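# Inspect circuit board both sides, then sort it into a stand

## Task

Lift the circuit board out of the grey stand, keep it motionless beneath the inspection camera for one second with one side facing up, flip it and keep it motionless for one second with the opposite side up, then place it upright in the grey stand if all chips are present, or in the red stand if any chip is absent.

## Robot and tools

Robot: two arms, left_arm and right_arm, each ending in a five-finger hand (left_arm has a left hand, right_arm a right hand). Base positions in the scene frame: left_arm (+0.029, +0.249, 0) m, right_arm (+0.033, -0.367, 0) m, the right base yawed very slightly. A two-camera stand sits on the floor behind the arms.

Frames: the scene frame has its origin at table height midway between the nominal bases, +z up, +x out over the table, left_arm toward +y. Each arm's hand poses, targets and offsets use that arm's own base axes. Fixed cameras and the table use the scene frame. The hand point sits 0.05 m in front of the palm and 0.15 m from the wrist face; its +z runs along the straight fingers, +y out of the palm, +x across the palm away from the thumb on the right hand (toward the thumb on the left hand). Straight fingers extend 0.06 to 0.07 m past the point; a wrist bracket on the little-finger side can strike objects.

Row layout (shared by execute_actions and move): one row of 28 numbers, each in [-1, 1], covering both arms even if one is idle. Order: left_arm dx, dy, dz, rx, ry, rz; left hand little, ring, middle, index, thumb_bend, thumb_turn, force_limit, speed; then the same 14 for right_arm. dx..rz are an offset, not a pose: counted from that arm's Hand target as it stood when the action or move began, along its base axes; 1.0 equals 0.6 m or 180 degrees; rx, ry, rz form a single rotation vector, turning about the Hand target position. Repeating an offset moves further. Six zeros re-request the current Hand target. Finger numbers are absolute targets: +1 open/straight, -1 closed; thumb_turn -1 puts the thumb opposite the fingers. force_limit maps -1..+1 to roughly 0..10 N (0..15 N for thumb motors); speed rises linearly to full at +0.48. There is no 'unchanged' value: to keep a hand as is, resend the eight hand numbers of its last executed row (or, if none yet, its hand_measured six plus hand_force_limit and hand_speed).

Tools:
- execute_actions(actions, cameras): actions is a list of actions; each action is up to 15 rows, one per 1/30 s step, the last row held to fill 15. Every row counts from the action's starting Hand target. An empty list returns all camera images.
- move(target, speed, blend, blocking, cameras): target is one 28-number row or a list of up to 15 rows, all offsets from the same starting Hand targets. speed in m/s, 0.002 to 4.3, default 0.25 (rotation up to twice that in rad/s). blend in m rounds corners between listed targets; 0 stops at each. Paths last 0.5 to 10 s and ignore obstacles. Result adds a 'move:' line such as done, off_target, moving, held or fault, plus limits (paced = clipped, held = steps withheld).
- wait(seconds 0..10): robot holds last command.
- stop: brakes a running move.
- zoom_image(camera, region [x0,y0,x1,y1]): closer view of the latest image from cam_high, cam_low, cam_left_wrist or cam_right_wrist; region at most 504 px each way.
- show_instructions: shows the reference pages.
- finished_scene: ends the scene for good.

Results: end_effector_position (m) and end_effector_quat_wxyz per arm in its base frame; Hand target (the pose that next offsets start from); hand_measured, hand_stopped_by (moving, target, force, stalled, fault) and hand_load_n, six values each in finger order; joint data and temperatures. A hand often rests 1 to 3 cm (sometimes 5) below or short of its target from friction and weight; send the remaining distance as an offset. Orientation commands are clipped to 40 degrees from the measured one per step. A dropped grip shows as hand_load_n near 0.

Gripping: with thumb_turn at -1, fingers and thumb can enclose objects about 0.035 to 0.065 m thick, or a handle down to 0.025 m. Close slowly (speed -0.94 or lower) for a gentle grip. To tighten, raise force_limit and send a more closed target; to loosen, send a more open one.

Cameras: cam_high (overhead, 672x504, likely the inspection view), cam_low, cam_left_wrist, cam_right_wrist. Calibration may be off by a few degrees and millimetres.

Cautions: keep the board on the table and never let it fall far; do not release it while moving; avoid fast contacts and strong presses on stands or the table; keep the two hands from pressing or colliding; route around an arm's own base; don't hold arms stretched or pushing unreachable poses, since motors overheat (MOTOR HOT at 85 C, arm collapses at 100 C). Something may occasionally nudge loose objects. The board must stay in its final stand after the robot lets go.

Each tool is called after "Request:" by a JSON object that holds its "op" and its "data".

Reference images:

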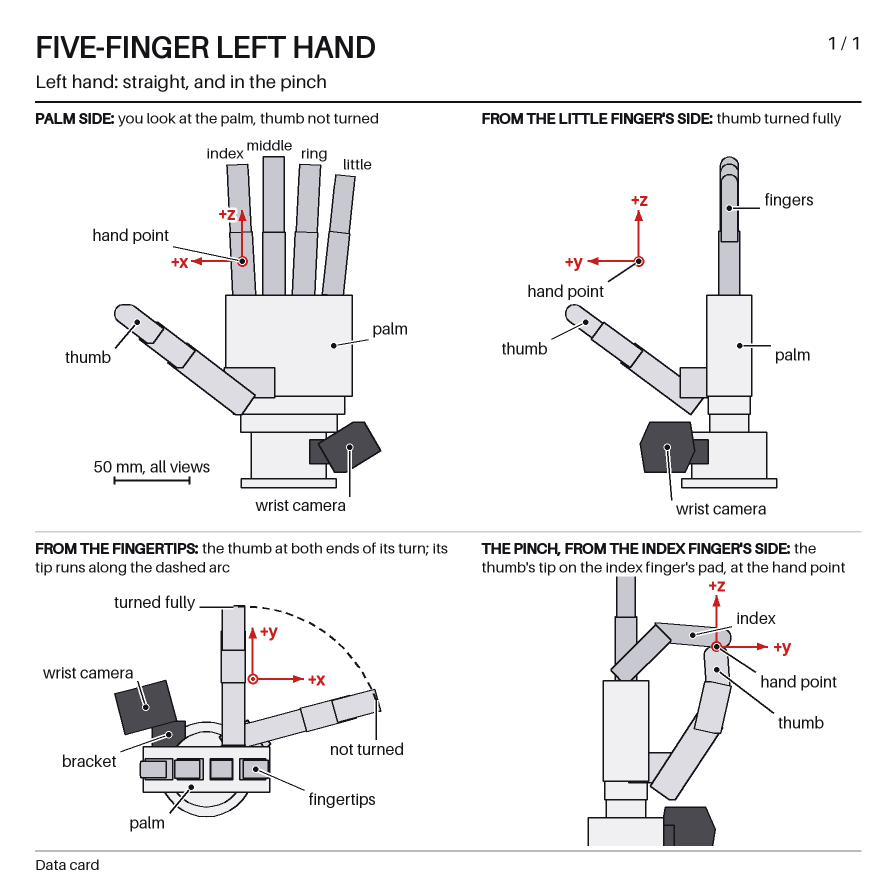

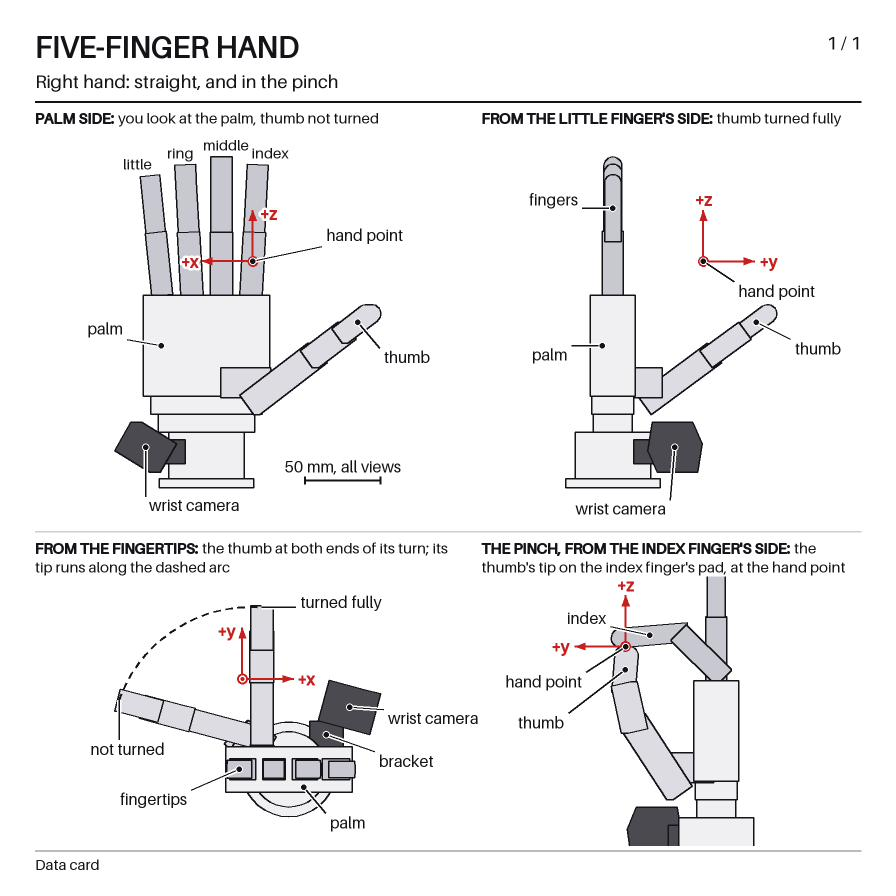

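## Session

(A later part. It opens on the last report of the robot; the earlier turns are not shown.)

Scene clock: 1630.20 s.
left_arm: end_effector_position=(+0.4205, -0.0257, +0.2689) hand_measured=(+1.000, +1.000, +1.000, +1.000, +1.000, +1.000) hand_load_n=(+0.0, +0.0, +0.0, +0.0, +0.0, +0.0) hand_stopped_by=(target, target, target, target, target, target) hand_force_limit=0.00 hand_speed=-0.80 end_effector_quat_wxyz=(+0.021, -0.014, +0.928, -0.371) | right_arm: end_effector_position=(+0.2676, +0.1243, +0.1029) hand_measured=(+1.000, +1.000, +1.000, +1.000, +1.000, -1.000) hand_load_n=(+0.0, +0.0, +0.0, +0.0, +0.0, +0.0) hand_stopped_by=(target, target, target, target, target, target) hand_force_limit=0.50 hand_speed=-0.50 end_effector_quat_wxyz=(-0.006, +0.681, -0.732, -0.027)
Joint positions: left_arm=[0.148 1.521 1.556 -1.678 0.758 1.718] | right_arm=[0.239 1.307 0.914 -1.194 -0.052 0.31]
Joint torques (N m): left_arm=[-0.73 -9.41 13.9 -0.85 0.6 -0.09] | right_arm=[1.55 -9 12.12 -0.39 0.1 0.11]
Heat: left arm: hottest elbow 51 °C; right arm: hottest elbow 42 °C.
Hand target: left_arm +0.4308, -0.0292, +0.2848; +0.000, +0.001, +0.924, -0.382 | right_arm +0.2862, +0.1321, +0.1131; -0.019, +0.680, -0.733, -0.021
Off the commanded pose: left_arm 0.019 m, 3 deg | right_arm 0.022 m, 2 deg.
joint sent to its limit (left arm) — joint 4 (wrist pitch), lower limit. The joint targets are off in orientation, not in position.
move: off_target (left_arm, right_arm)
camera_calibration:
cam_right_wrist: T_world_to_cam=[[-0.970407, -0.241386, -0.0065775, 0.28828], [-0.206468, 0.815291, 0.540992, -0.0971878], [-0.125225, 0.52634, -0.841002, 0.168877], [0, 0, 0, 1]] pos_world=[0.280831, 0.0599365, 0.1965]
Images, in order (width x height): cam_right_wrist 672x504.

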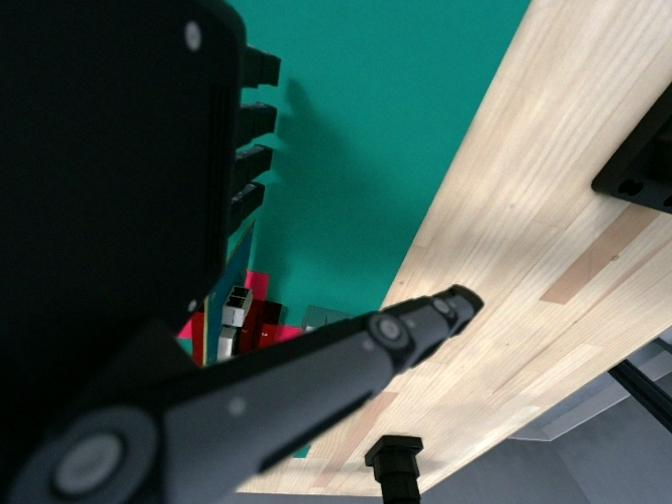

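Request:
{"op": "move", "data": {"target": [0,0,0,0,0,0,1,1,1,1,1,1,0,-0.8,0.008,0.042,0.0,0,0,0,1,1,1,1,1,-1,0.5,-0.5], "speed": 0.06, "cameras": ["cam_right_wrist","cam_left_wrist"]}}

Request:
{"op": "zoom_image", "data": {"camera": "cam_left_wrist", "region": [310, 170, 430, 270]}}

Scene clock: 1635.03 s.
left_arm: end_effector_position=(+0.4205, -0.0257, +0.2689) hand_measured=(+1.000, +1.000, +1.000, +1.000, +1.000, +1.000) hand_load_n=(+0.0, +0.0, +0.0, +0.5, +0.0, +0.0) hand_stopped_by=(target, target, target, target, target, target) hand_force_limit=0.00 hand_speed=-0.80 end_effector_quat_wxyz=(+0.021, -0.014, +0.928, -0.371) | right_arm: end_effector_position=(+0.2712, +0.1477, +0.1033) hand_measured=(+1.000, +1.000, +1.000, +1.000, +1.000, -1.000) hand_load_n=(+0.0, +0.0, +0.0, +0.0, +0.0, +0.0) hand_stopped_by=(target, target, target, target, target, target) hand_force_limit=0.50 hand_speed=-0.50 end_effector_quat_wxyz=(-0.003, +0.681, -0.732, -0.027)
Joint positions: left_arm=[0.148 1.521 1.556 -1.678 0.758 1.718] | right_arm=[0.302 1.336 0.941 -1.194 -0.052 0.373]
Joint torques (N m): left_arm=[-0.73 -9.47 13.93 -0.8 0.61 -0.09] | right_arm=[1.61 -7.77 12.33 -0.16 0.11 0.13]
Heat: left arm: hottest elbow 51 °C; right arm: hottest elbow 43 °C.
Hand target: left_arm +0.4308, -0.0292, +0.2848; +0.000, +0.001, +0.924, -0.382 | right_arm +0.2909, +0.1572, +0.1130; -0.019, +0.680, -0.733, -0.021
Off the commanded pose: left_arm 0.019 m, 3 deg | right_arm 0.024 m, 2 deg.
joint sent to its limit (left arm) — joint 4 (wrist pitch), lower limit. The joint targets are off in orientation, not in position.
move: off_target (left_arm, right_arm)
camera_calibration:
cam_left_wrist: T_world_to_cam=[[-0.278712, -0.708742, 0.648077, -0.0708989], [-0.864232, 0.479393, 0.152596, 0.338682], [-0.418835, -0.517559, -0.74613, 0.473663], [0, 0, 0, 1]] pos_world=[0.471326, 0.0325379, 0.347681]
cam_right_wrist: T_world_to_cam=[[-0.970406, -0.241472, -0.0017955, 0.297007], [-0.204174, 0.8165, 0.540037, -0.11642], [-0.128938, 0.524422, -0.841639, 0.158741], [0, 0, 0, 1]] pos_world=[0.284916, 0.0835287, 0.197008]
Images, in order (width x height): cam_left_wrist 672x504, cam_right_wrist 672x504.

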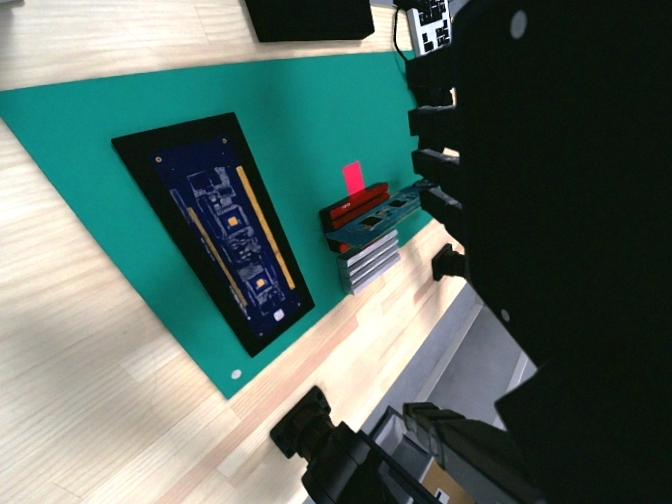

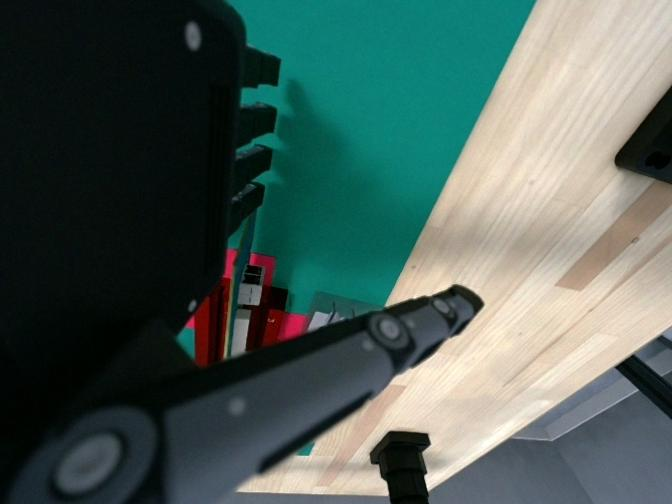

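Scaled by 4.200 from the camera's 672x504 image, which has a finer 960x720 frame.

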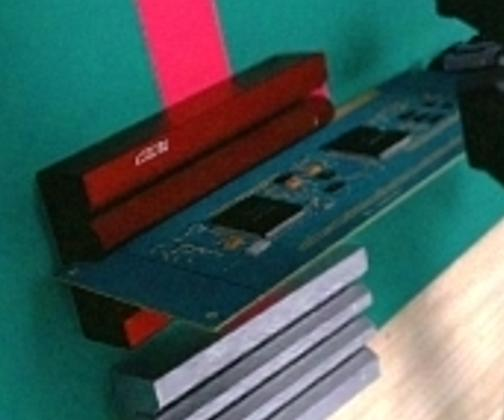

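Request:
{"op": "move", "data": {"target": [0,0,0,0,0,0,1,1,1,1,1,1,0,-0.8,0.0,-0.06,0.0,0,0,0,1,1,1,1,1,-1,0.5,-0.5], "speed": 0.06, "cameras": ["cam_right_wrist","cam_left_wrist"]}}

Request:
{"op": "zoom_image", "data": {"camera": "cam_left_wrist", "region": [310, 170, 430, 270]}}

Request:
{"op": "zoom_image", "data": {"camera": "cam_right_wrist", "region": [180, 130, 350, 370]}}

Scene clock: 1641.77 s.
left_arm: end_effector_position=(+0.4205, -0.0257, +0.2689) hand_measured=(+1.000, +1.000, +1.000, +1.000, +1.000, +1.000) hand_load_n=(+0.0, +0.0, +0.0, +0.0, +0.0, -0.5) hand_stopped_by=(target, target, target, target, target, target) hand_force_limit=0.00 hand_speed=-0.80 end_effector_quat_wxyz=(+0.021, -0.014, +0.928, -0.371) | right_arm: end_effector_position=(+0.2798, +0.1205, +0.1031) hand_measured=(+1.000, +1.000, +1.000, +1.000, +1.000, -1.000) hand_load_n=(+0.0, +0.0, +0.0, +0.0, +0.0, +0.0) hand_stopped_by=(target, target, target, target, target, target) hand_force_limit=0.50 hand_speed=-0.50 end_effector_quat_wxyz=(-0.005, +0.677, -0.735, -0.026)
Joint positions: left_arm=[0.148 1.521 1.556 -1.678 0.758 1.718] | right_arm=[0.22 1.336 0.941 -1.194 -0.051 0.301]
Joint torques (N m): left_arm=[-0.73 -9.23 13.94 -0.8 0.6 -0.09] | right_arm=[0.97 -10.64 10.32 -0.31 0.1 -0.09]
Heat: left arm: hottest elbow 51 °C; right arm: hottest elbow 43 °C.
Hand target: left_arm +0.4308, -0.0292, +0.2848; +0.000, +0.001, +0.924, -0.382 | right_arm +0.2909, +0.1212, +0.1130; -0.019, +0.680, -0.733, -0.021
Off the commanded pose: left_arm 0.019 m, 3 deg | right_arm 0.015 m, 2 deg.
joint sent to its limit (left arm) — joint 4 (wrist pitch), lower limit. The joint targets are off in orientation, not in position.
move: off_target (left_arm, right_arm)
camera_calibration:
cam_left_wrist: T_world_to_cam=[[-0.278712, -0.708742, 0.648077, -0.0708989], [-0.864232, 0.479393, 0.152596, 0.338682], [-0.418835, -0.517559, -0.74613, 0.473663], [0, 0, 0, 1]] pos_world=[0.471326, 0.0325379, 0.347681]
cam_right_wrist: T_world_to_cam=[[-0.972852, -0.231364, -0.00550783, 0.29857], [-0.197641, 0.818199, 0.539897, -0.0943992], [-0.120406, 0.526328, -0.841713, 0.171306], [0, 0, 0, 1]] pos_world=[0.292434, 0.0561527, 0.1968]
Images, in order (width x height): cam_left_wrist 672x504, cam_right_wrist 672x504.

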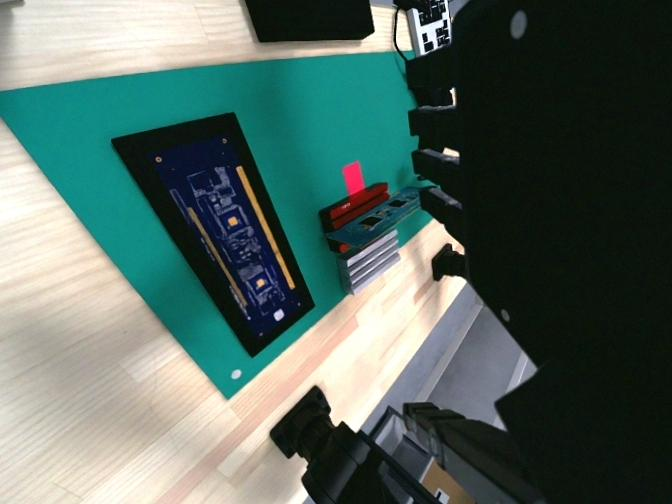

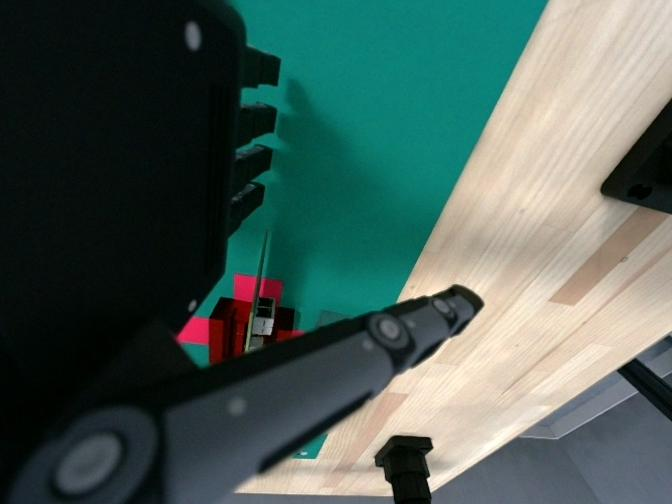

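Scaled by 4.200 from the camera's 672x504 image, which has a finer 960x720 frame.

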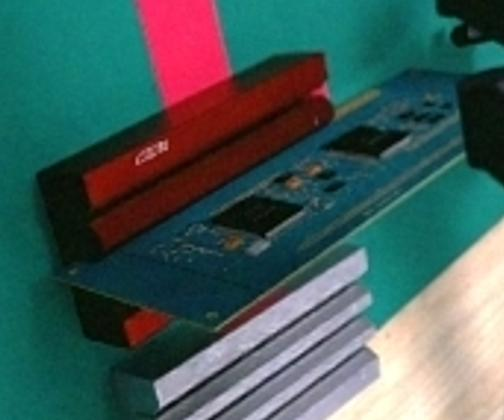

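Scaled by 2.100 from the camera's 672x504 image, which has a finer 960x720 frame.

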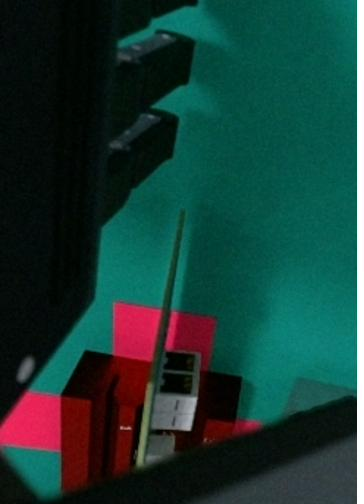

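Request:
{"op": "move", "data": {"target": [[0,0,0,0,0,0,1,1,1,1,1,1,0,-0.8,0.0,-0.03,0.13,0,0,0,1,1,1,1,1,-1,0.5,-0.5],[0,0,0,0,0,0,1,1,1,1,1,1,0,-0.8,0.0,-0.127,0.13,0,0,0.524,-0.6,-0.6,-0.6,-0.6,1,-1,0.0,-0.2],[0,0,0,0,0,0,1,1,1,1,1,1,0,-0.8,0.0,-0.127,-0.03,0,0,0.524,-0.6,-0.6,-0.6,-0.6,1,-1,0.0,-0.2]], "speed": 0.2, "cameras": ["cam_right_wrist","cam_left_wrist","cam_high"]}}

Request:
{"op": "zoom_image", "data": {"camera": "cam_high", "region": [180, 220, 320, 350]}}

Scene clock: 1677.60 s.
left_arm: end_effector_position=(+0.4205, -0.0257, +0.2689) hand_measured=(+1.000, +1.000, +1.000, +1.000, +1.000, +1.000) hand_load_n=(+0.0, +0.0, +0.0, +0.0, +0.0, -0.5) hand_stopped_by=(target, target, target, target, target, target) hand_force_limit=0.00 hand_speed=-0.80 end_effector_quat_wxyz=(+0.021, -0.014, +0.928, -0.371) | right_arm: end_effector_position=(+0.2933, +0.0448, +0.1036) hand_measured=(-0.600, -0.600, -0.600, -0.600, +1.000, -1.000) hand_load_n=(+0.0, +0.0, +0.0, +0.0, +0.0, +0.0) hand_stopped_by=(target, target, target, target, target, target) hand_force_limit=0.00 hand_speed=-0.20 end_effector_quat_wxyz=(-0.003, +1.000, -0.007, -0.022)
Joint positions: left_arm=[0.148 1.521 1.556 -1.678 0.758 1.718] | right_arm=[0.302 1.332 0.945 -1.224 -0.019 -1.256]
Joint torques (N m): left_arm=[-0.79 -9.29 13.9 -0.81 0.61 -0.07] | right_arm=[1.96 -8.88 6.74 0.1 0.25 -0.04]
Heat: left arm: hottest elbow 51 °C; right arm: hottest elbow 43 °C.
Hand target: left_arm +0.4308, -0.0292, +0.2848; +0.000, +0.001, +0.924, -0.382 | right_arm +0.2910, +0.0450, +0.0951; +0.002, +1.000, +0.000, -0.028
Off the commanded pose: left_arm 0.019 m, 3 deg | right_arm 0.009 m, 1 deg.
joint sent to its limit (left arm) — joint 4 (wrist pitch), lower limit. The joint targets are off in orientation, not in position.
move: off_target (left_arm)
camera_calibration:
cam_left_wrist: T_world_to_cam=[[-0.278712, -0.708742, 0.648077, -0.0708989], [-0.864232, 0.479393, 0.152596, 0.338682], [-0.418835, -0.517559, -0.74613, 0.473663], [0, 0, 0, 1]] pos_world=[0.471326, 0.0325379, 0.347681]
cam_right_wrist: T_world_to_cam=[[0.296845, -0.954046, -0.0409744, -0.0420976], [-0.802916, -0.272589, 0.530114, 0.197341], [-0.516923, -0.124463, -0.846936, 0.359133], [0, 0, 0, 1]] pos_world=[0.356589, 0.0583287, 0.197825]
Images, in order (width x height): cam_high 672x504, cam_left_wrist 672x504, cam_right_wrist 672x504.

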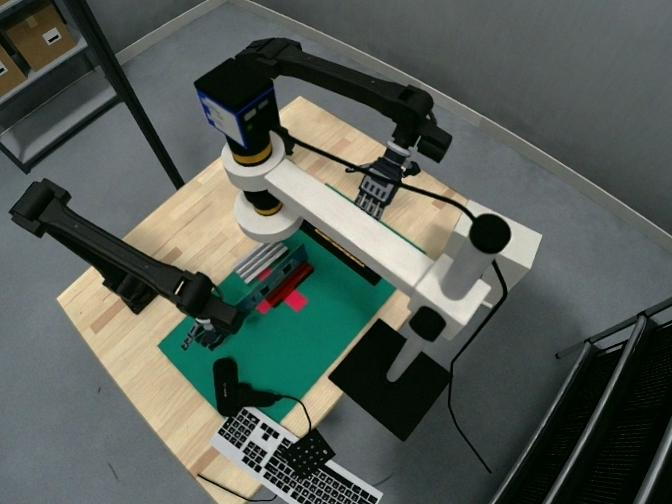

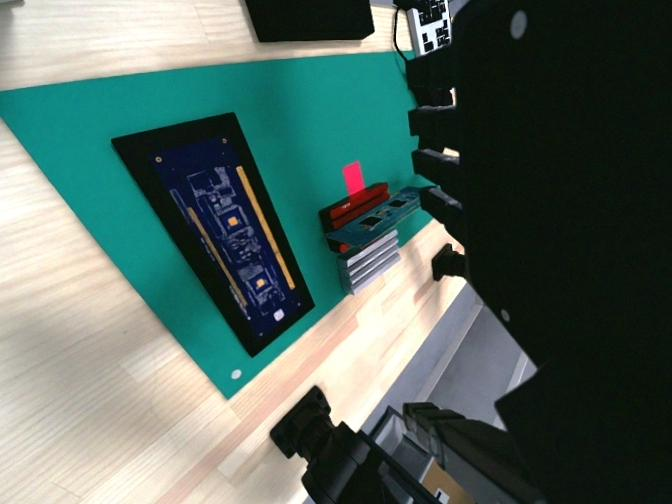

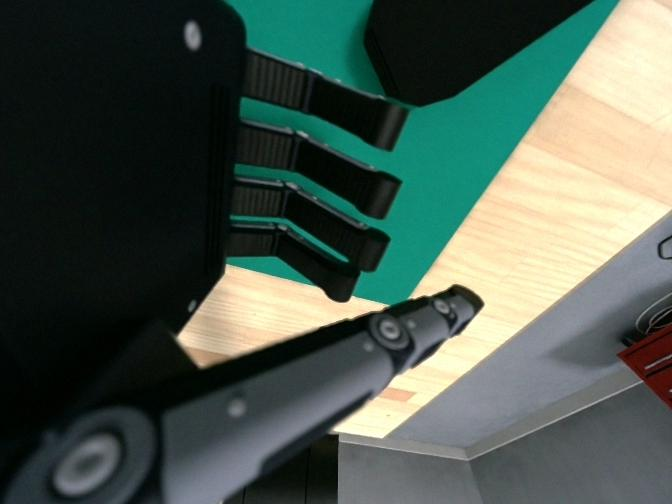

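Scaled by 3.600 from the camera's 672x504 image, which has a finer 960x720 frame.

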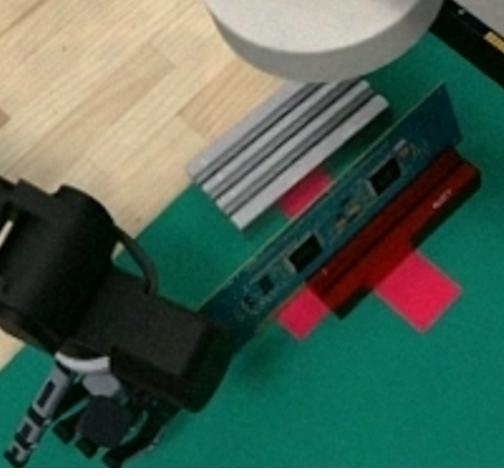

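Request:
{"op": "move", "data": {"target": [[0,0,0,0,0,0,1,1,1,1,1,1,0,-0.8,0.0,0,-0.082,0,0,0.0,-0.6,-0.6,-0.6,-0.6,1,-1,0.0,-0.2],[0,0,0,0,0,0,1,1,1,1,1,1,0,-0.8,0.01,0.045,-0.082,0,0,0.0,-0.6,-0.6,-0.6,-0.6,1,-1,0.0,-0.2]], "speed": [0.1,0.05], "cameras": ["cam_low","cam_left_wrist","cam_high"]}}

Request:
{"op": "zoom_image", "data": {"camera": "cam_high", "region": [180, 220, 320, 350]}}

Request:
{"op": "zoom_image", "data": {"camera": "cam_left_wrist", "region": [310, 170, 430, 270]}}

Request:
{"op": "zoom_image", "data": {"camera": "cam_low", "region": [365, 245, 415, 285]}}

Scene clock: 1690.17 s.
left_arm: end_effector_position=(+0.4205, -0.0257, +0.2689) hand_measured=(+1.000, +1.000, +1.000, +1.000, +1.000, +1.000) hand_load_n=(+0.0, +0.0, +0.0, +0.0, +0.0, +0.0) hand_stopped_by=(target, target, target, target, target, target) hand_force_limit=0.00 hand_speed=-0.80 end_effector_quat_wxyz=(+0.021, -0.014, +0.928, -0.371) | right_arm: end_effector_position=(+0.2854, +0.0653, +0.0456) hand_measured=(-0.600, -0.600, -0.600, -0.600, +1.000, -1.000) hand_load_n=(+0.0, +0.0, +0.0, +0.5, +0.0, +0.0) hand_stopped_by=(target, target, target, target, target, target) hand_force_limit=0.00 hand_speed=-0.20 end_effector_quat_wxyz=(+0.004, +0.999, +0.003, -0.038)
Joint positions: left_arm=[0.148 1.521 1.556 -1.678 0.758 1.718] | right_arm=[0.369 1.433 0.867 -1.079 -0.019 -1.208]
Joint torques (N m): left_arm=[-0.62 -9.41 13.91 -0.83 0.59 -0.09] | right_arm=[1.67 -9.7 8.94 0.12 0.13 0.11]
Heat: left arm: hottest elbow 51 °C; right arm: hottest elbow 43 °C.
Hand target: left_arm +0.4308, -0.0292, +0.2848; +0.000, +0.001, +0.924, -0.382 | right_arm +0.2970, +0.0720, +0.0458; +0.002, +1.000, +0.000, -0.028
Off the commanded pose: left_arm 0.019 m, 3 deg | right_arm 0.013 m, 1 deg.
joint sent to its limit (left arm) — joint 4 (wrist pitch), lower limit. The joint targets are off in orientation, not in position.
move: off_target (left_arm, right_arm)
camera_calibration:
cam_left_wrist: T_world_to_cam=[[-0.278712, -0.708742, 0.648077, -0.0708989], [-0.864232, 0.479393, 0.152596, 0.338682], [-0.418835, -0.517559, -0.74613, 0.473663], [0, 0, 0, 1]] pos_world=[0.471326, 0.0325379, 0.347681]
Images, in order (width x height): cam_high 672x504, cam_low 672x504, cam_left_wrist 672x504.

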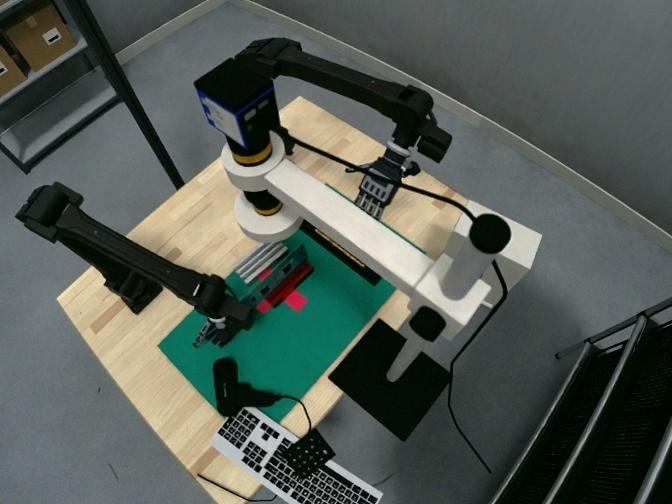

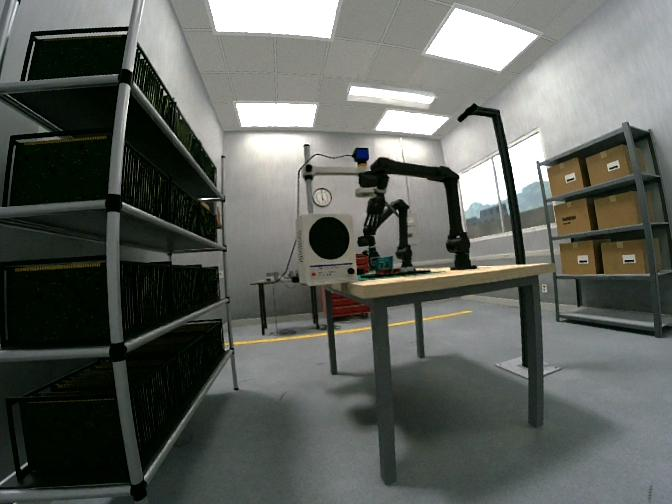

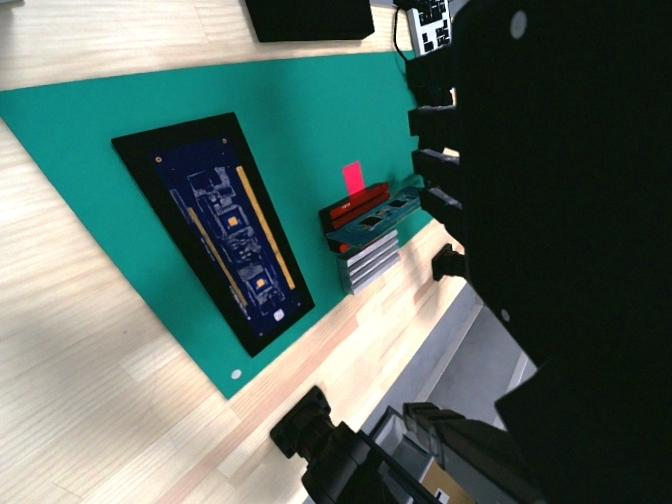

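Scaled by 3.600 from the camera's 672x504 image, which has a finer 960x720 frame.

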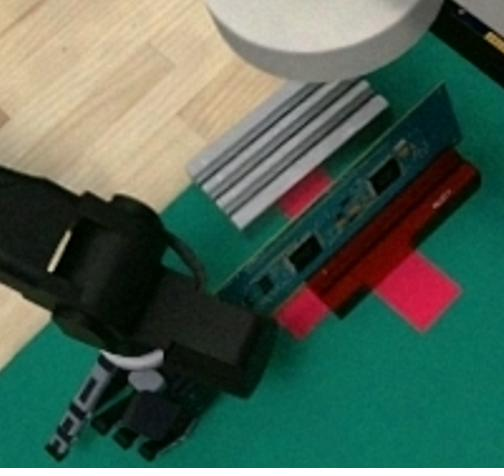

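Scaled by 4.200 from the camera's 672x504 image, which has a finer 960x720 frame.

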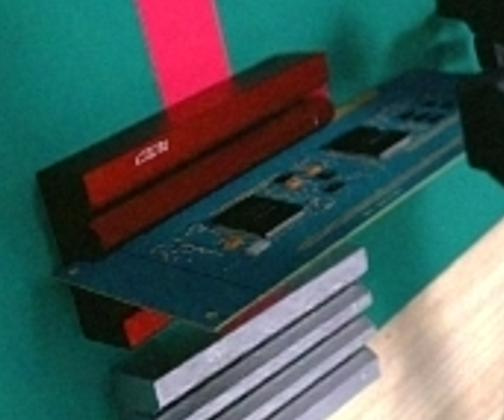

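Scaled by 10.080 from the camera's 672x504 image, which has a finer 960x720 frame.

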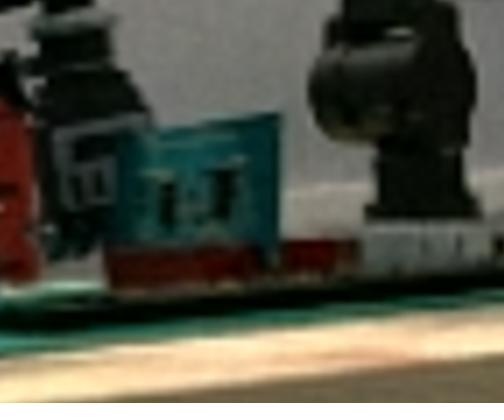

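Request:
{"op": "move", "data": {"target": [0,0,0,0,0,0,1,1,1,1,1,1,0,-0.8,0.005,0.04,0,0,0,0.0,-0.6,-0.6,-0.6,-0.6,1,-1,0.0,-0.2], "speed": [0.05], "cameras": ["cam_low","cam_left_wrist","cam_high"]}}

Request:
{"op": "zoom_image", "data": {"camera": "cam_high", "region": [180, 220, 320, 350]}}

Request:
{"op": "zoom_image", "data": {"camera": "cam_left_wrist", "region": [310, 170, 430, 270]}}

Request:
{"op": "zoom_image", "data": {"camera": "cam_low", "region": [365, 245, 415, 285]}}

Scene clock: 1698.10 s.
left_arm: end_effector_position=(+0.4205, -0.0257, +0.2689) hand_measured=(+1.000, +1.000, +1.000, +1.000, +1.000, +1.000) hand_load_n=(+0.0, +0.0, +0.0, +0.0, +0.0, +0.0) hand_stopped_by=(target, target, target, target, target, target) hand_force_limit=0.00 hand_speed=-0.80 end_effector_quat_wxyz=(+0.021, -0.014, +0.928, -0.371) | right_arm: end_effector_position=(+0.2812, +0.0845, +0.0409) hand_measured=(-0.600, -0.600, -0.600, -0.600, +1.000, -1.000) hand_load_n=(+0.0, +0.0, +0.5, +0.0, +0.0, +0.0) hand_stopped_by=(target, target, target, target, target, target) hand_force_limit=0.00 hand_speed=-0.20 end_effector_quat_wxyz=(+0.008, +0.999, +0.002, -0.044)
Joint positions: left_arm=[0.148 1.521 1.556 -1.678 0.758 1.718] | right_arm=[0.424 1.461 0.879 -1.076 -0.022 -1.152]
Joint torques (N m): left_arm=[-0.67 -9.41 13.93 -0.75 0.61 -0.09] | right_arm=[1.08 -9.7 10.88 0.01 0.02 0.04]
Heat: left arm: hottest elbow 51 °C; right arm: hottest elbow 43 °C.
Hand target: left_arm +0.4308, -0.0292, +0.2848; +0.000, +0.001, +0.924, -0.382 | right_arm +0.3000, +0.0961, +0.0458; +0.002, +1.000, +0.000, -0.028
Off the commanded pose: left_arm 0.019 m, 3 deg | right_arm 0.023 m, 2 deg.
joint sent to its limit (left arm) — joint 4 (wrist pitch), lower limit. The joint targets are off in orientation, not in position.
move: off_target (left_arm, right_arm)
camera_calibration:
cam_left_wrist: T_world_to_cam=[[-0.278712, -0.708742, 0.648077, -0.0708989], [-0.864232, 0.479393, 0.152596, 0.338682], [-0.418835, -0.517559, -0.74613, 0.473663], [0, 0, 0, 1]] pos_world=[0.471326, 0.0325379, 0.347681]
Images, in order (width x height): cam_high 672x504, cam_low 672x504, cam_left_wrist 672x504.

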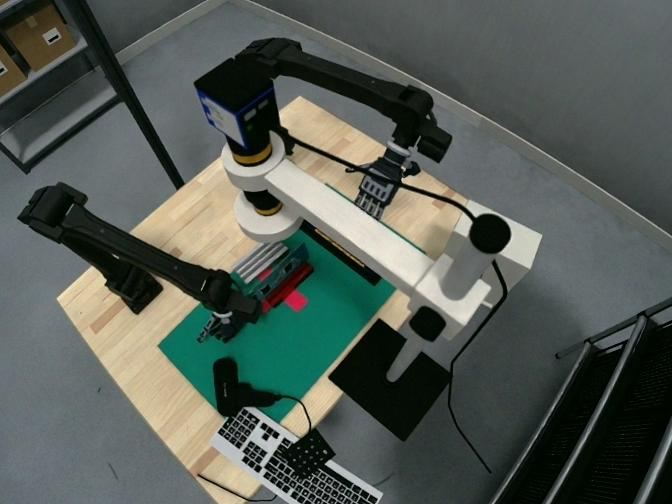

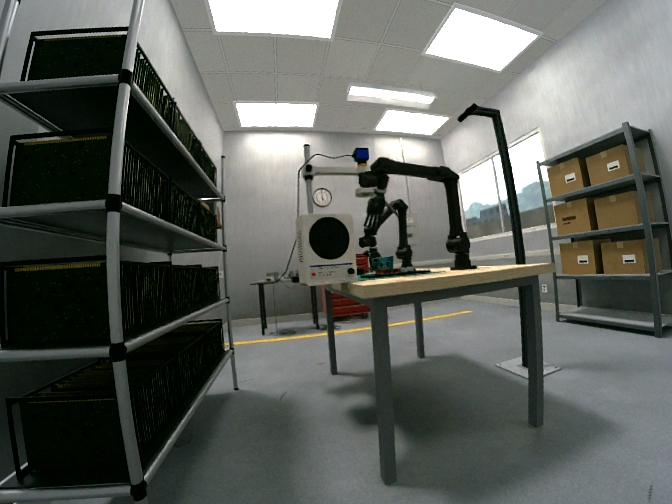

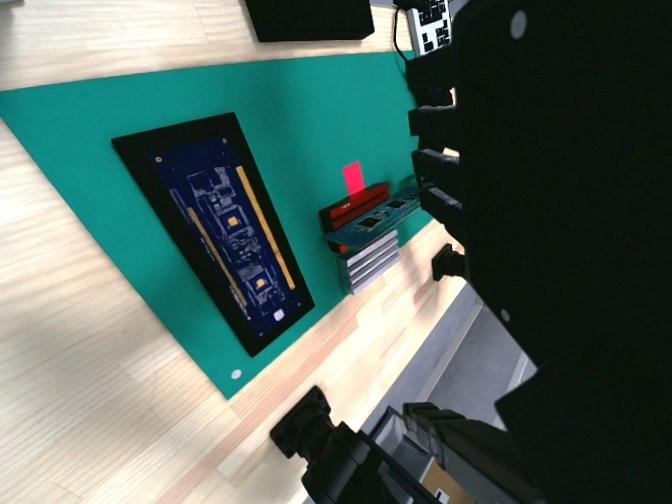

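Scaled by 3.600 from the camera's 672x504 image, which has a finer 960x720 frame.

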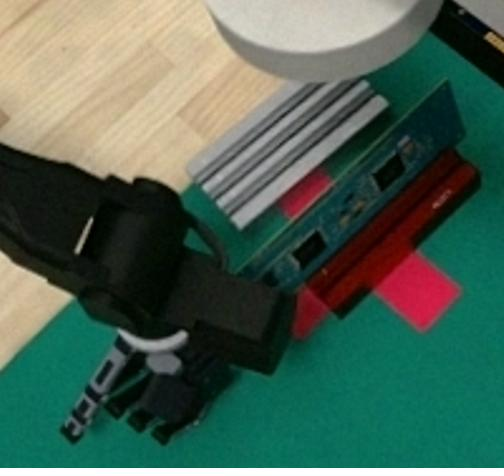

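Scaled by 4.200 from the camera's 672x504 image, which has a finer 960x720 frame.

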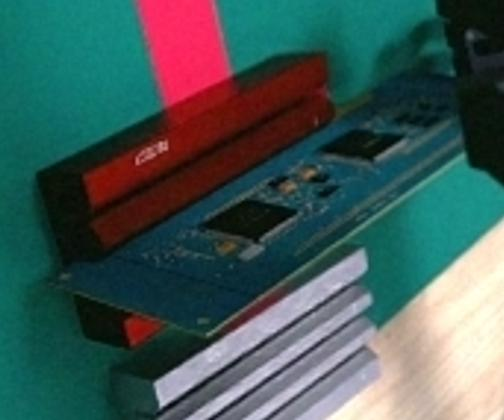

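Scaled by 10.080 from the camera's 672x504 image, which has a finer 960x720 frame.

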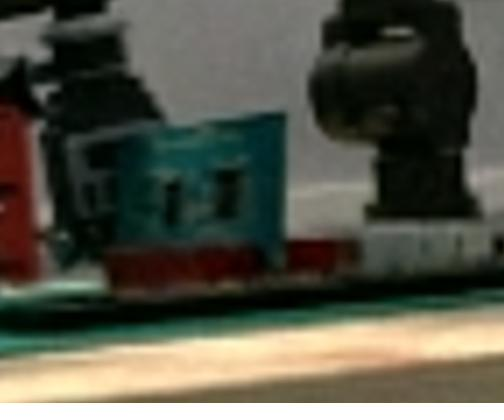

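Request:
{"op": "move", "data": {"target": [0,0,0,0,0,0,1,1,1,1,1,1,0,-0.8,0.005,0.03,0.008,0,0,0.0,-0.6,-0.6,-0.6,-0.6,1,-1,0.0,-0.2], "speed": [0.05], "cameras": ["cam_left_wrist","cam_high"]}}

Request:
{"op": "zoom_image", "data": {"camera": "cam_high", "region": [180, 220, 320, 350]}}

Request:
{"op": "zoom_image", "data": {"camera": "cam_left_wrist", "region": [310, 170, 430, 270]}}

Scene clock: 1704.40 s.
left_arm: end_effector_position=(+0.4205, -0.0257, +0.2689) hand_measured=(+1.000, +1.000, +1.000, +1.000, +1.000, +1.000) hand_load_n=(+0.0, +0.0, +0.0, +0.0, +0.0, +0.0) hand_stopped_by=(target, target, target, target, target, target) hand_force_limit=0.00 hand_speed=-0.80 end_effector_quat_wxyz=(+0.021, -0.014, +0.928, -0.371) | right_arm: end_effector_position=(+0.2872, +0.1023, +0.0446) hand_measured=(-0.600, -0.600, -0.600, -0.600, +1.000, -1.000) hand_load_n=(+0.0, +0.0, +0.5, +0.0, +0.0, +0.0) hand_stopped_by=(target, target, target, target, target, target) hand_force_limit=0.00 hand_speed=-0.20 end_effector_quat_wxyz=(+0.007, +0.999, +0.002, -0.038)
Joint positions: left_arm=[0.148 1.521 1.556 -1.678 0.758 1.718] | right_arm=[0.462 1.479 0.912 -1.079 -0.022 -1.113]
Joint torques (N m): left_arm=[-0.79 -9.47 13.9 -0.79 0.61 -0.09] | right_arm=[1.49 -10.11 11.1 -0.46 -0.05 0.11]
Heat: left arm: hottest elbow 51 °C; right arm: hottest elbow 44 °C.
Hand target: left_arm +0.4308, -0.0292, +0.2848; +0.000, +0.001, +0.924, -0.382 | right_arm +0.3029, +0.1140, +0.0506; +0.002, +1.000, +0.000, -0.028
Off the commanded pose: left_arm 0.019 m, 3 deg | right_arm 0.021 m, 1 deg.
joint sent to its limit (left arm) — joint 4 (wrist pitch), lower limit. The joint targets are off in orientation, not in position.
move: off_target (left_arm, right_arm)
camera_calibration:
cam_left_wrist: T_world_to_cam=[[-0.278712, -0.708742, 0.648077, -0.0708989], [-0.864232, 0.479393, 0.152596, 0.338682], [-0.418835, -0.517559, -0.74613, 0.473663], [0, 0, 0, 1]] pos_world=[0.471326, 0.0325379, 0.347681]
Images, in order (width x height): cam_high 672x504, cam_left_wrist 672x504.

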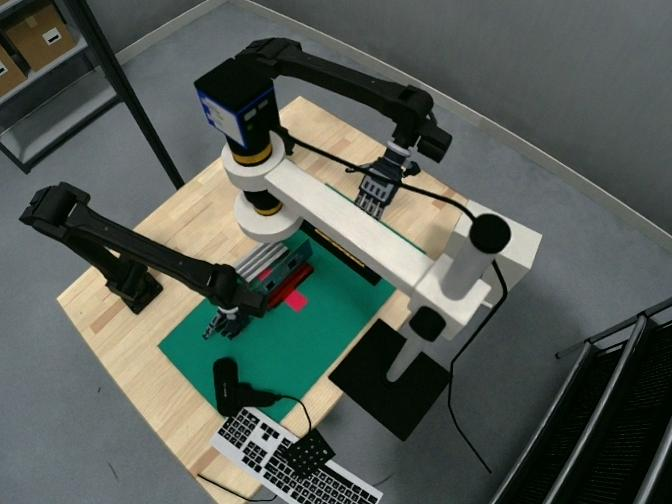

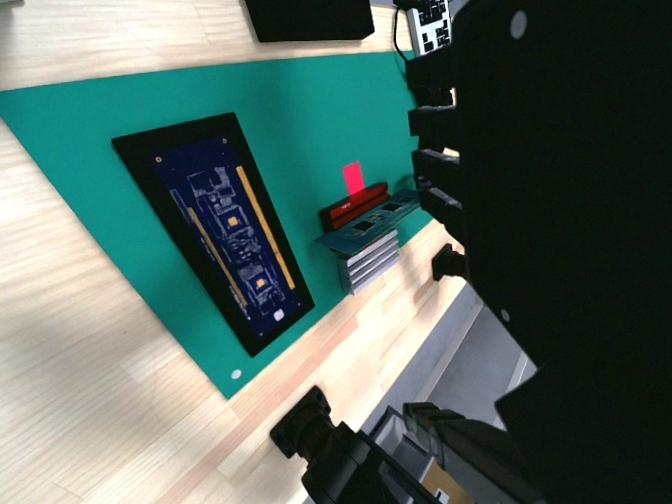

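Scaled by 3.600 from the camera's 672x504 image, which has a finer 960x720 frame.

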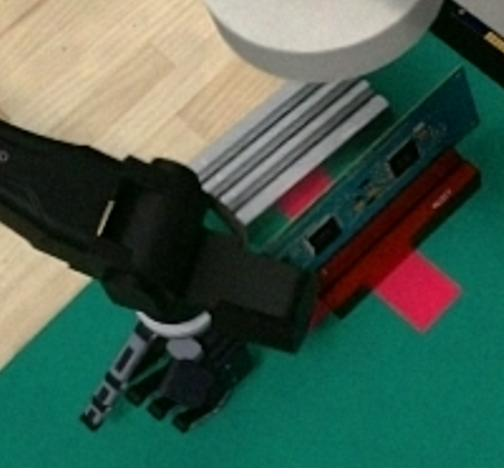

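Scaled by 4.200 from the camera's 672x504 image, which has a finer 960x720 frame.

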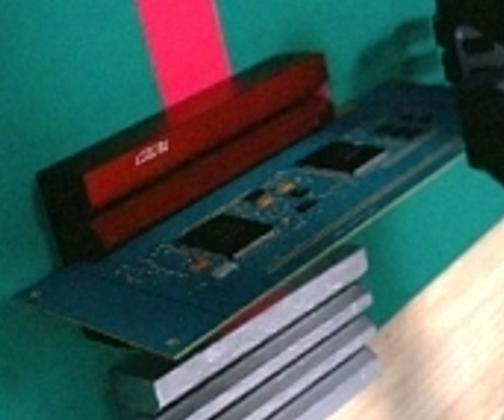

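Request:
{"op": "move", "data": {"target": [0,0,0,0,0,0,1,1,1,1,1,1,0,-0.8,0.005,0.03,0.006,0,0,0.0,-0.6,-0.6,-0.6,-0.6,1,-1,0.0,-0.2], "speed": [0.05], "cameras": ["cam_left_wrist","cam_high","cam_low"]}}

Request:
{"op": "zoom_image", "data": {"camera": "cam_high", "region": [240, 230, 330, 320]}}

Request:
{"op": "zoom_image", "data": {"camera": "cam_left_wrist", "region": [310, 170, 400, 260]}}

Request:
{"op": "zoom_image", "data": {"camera": "cam_low", "region": [365, 245, 415, 285]}}

Scene clock: 1733.00 s.
left_arm: end_effector_position=(+0.4205, -0.0257, +0.2689) hand_measured=(+1.000, +1.000, +1.000, +1.000, +1.000, +1.000) hand_load_n=(+0.0, +0.0, +0.0, +0.0, +0.0, -0.5) hand_stopped_by=(target, target, target, target, target, target) hand_force_limit=0.00 hand_speed=-0.80 end_effector_quat_wxyz=(+0.021, -0.014, +0.928, -0.371) | right_arm: end_effector_position=(+0.2910, +0.1192, +0.0483) hand_measured=(-0.600, -0.600, -0.600, -0.600, +1.000, -1.000) hand_load_n=(+0.0, +0.0, +0.0, +0.0, +0.0, +0.0) hand_stopped_by=(target, target, target, target, target, target) hand_force_limit=0.00 hand_speed=-0.20 end_effector_quat_wxyz=(+0.008, +0.999, +0.002, -0.037)
Joint positions: left_arm=[0.148 1.521 1.556 -1.678 0.758 1.718] | right_arm=[0.499 1.5 0.947 -1.091 -0.022 -1.076]
Joint torques (N m): left_arm=[-0.67 -9.29 13.94 -0.79 0.6 -0.09] | right_arm=[2.14 -9.99 11.25 -0.55 0.07 0.12]
Motor temperatures (°C): left_arm=[26 33 51 29 28 25] | right_arm=[27 36 45 30 25 25]
Heat: left arm: hottest elbow 51 °C; right arm: hottest elbow 45 °C.
Hand target: left_arm +0.4308, -0.0292, +0.2848; +0.000, +0.001, +0.924, -0.382 | right_arm +0.3060, +0.1321, +0.0543; +0.002, +1.000, +0.000, -0.028
Off the commanded pose: left_arm 0.019 m, 3 deg | right_arm 0.021 m, 1 deg.
joint sent to its limit (left arm) — joint 4 (wrist pitch), lower limit. The joint targets are off in orientation, not in position.
move: off_target (left_arm, right_arm)
camera_calibration:
cam_left_wrist: T_world_to_cam=[[-0.278712, -0.708742, 0.648077, -0.0708989], [-0.864232, 0.479393, 0.152596, 0.338682], [-0.418835, -0.517559, -0.74613, 0.473663], [0, 0, 0, 1]] pos_world=[0.471326, 0.0325379, 0.347681]
Images, in order (width x height): cam_high 672x504, cam_low 672x504, cam_left_wrist 672x504.

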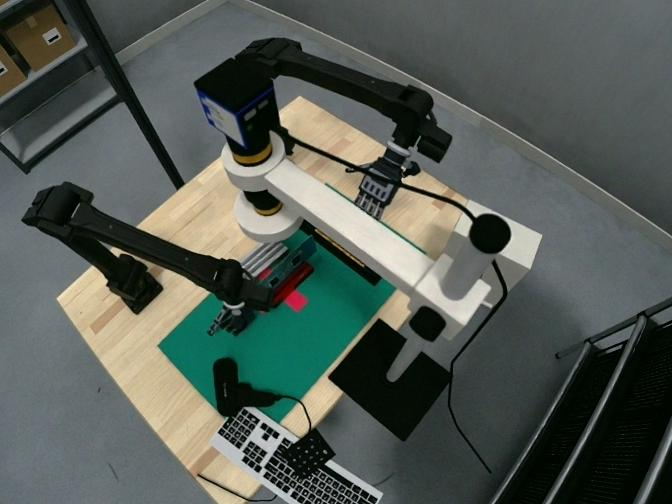

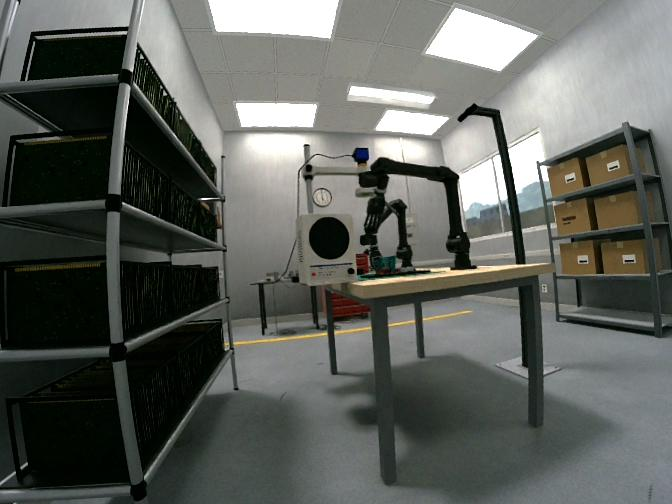

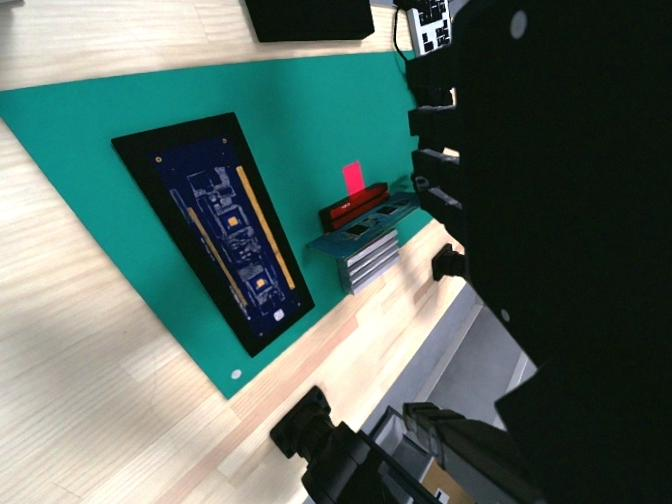

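Scaled by 5.600 from the camera's 672x504 image, which has a finer 960x720 frame.

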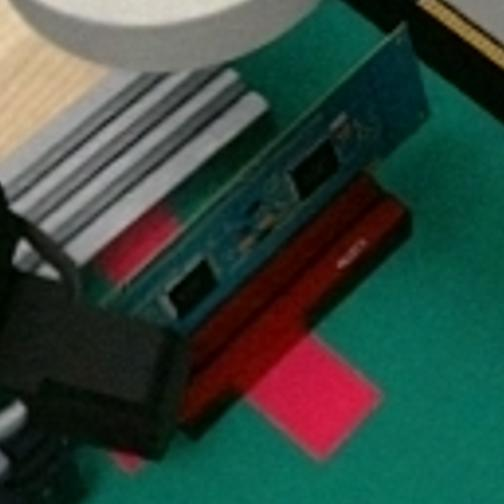

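Scaled by 5.600 from the camera's 672x504 image, which has a finer 960x720 frame.

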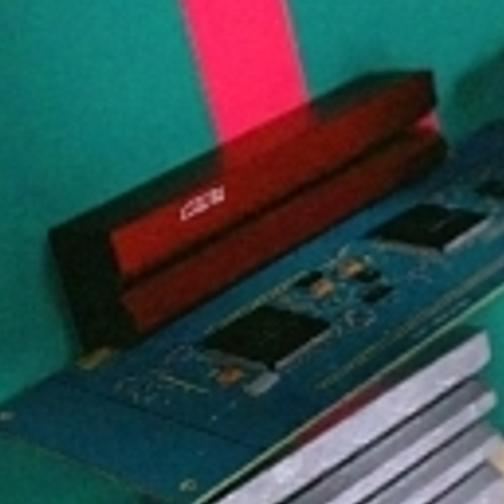

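Scaled by 10.080 from the camera's 672x504 image, which has a finer 960x720 frame.

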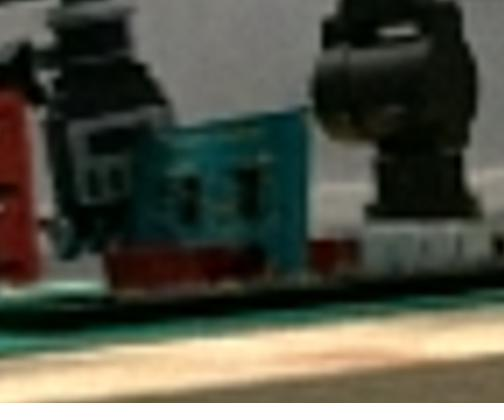

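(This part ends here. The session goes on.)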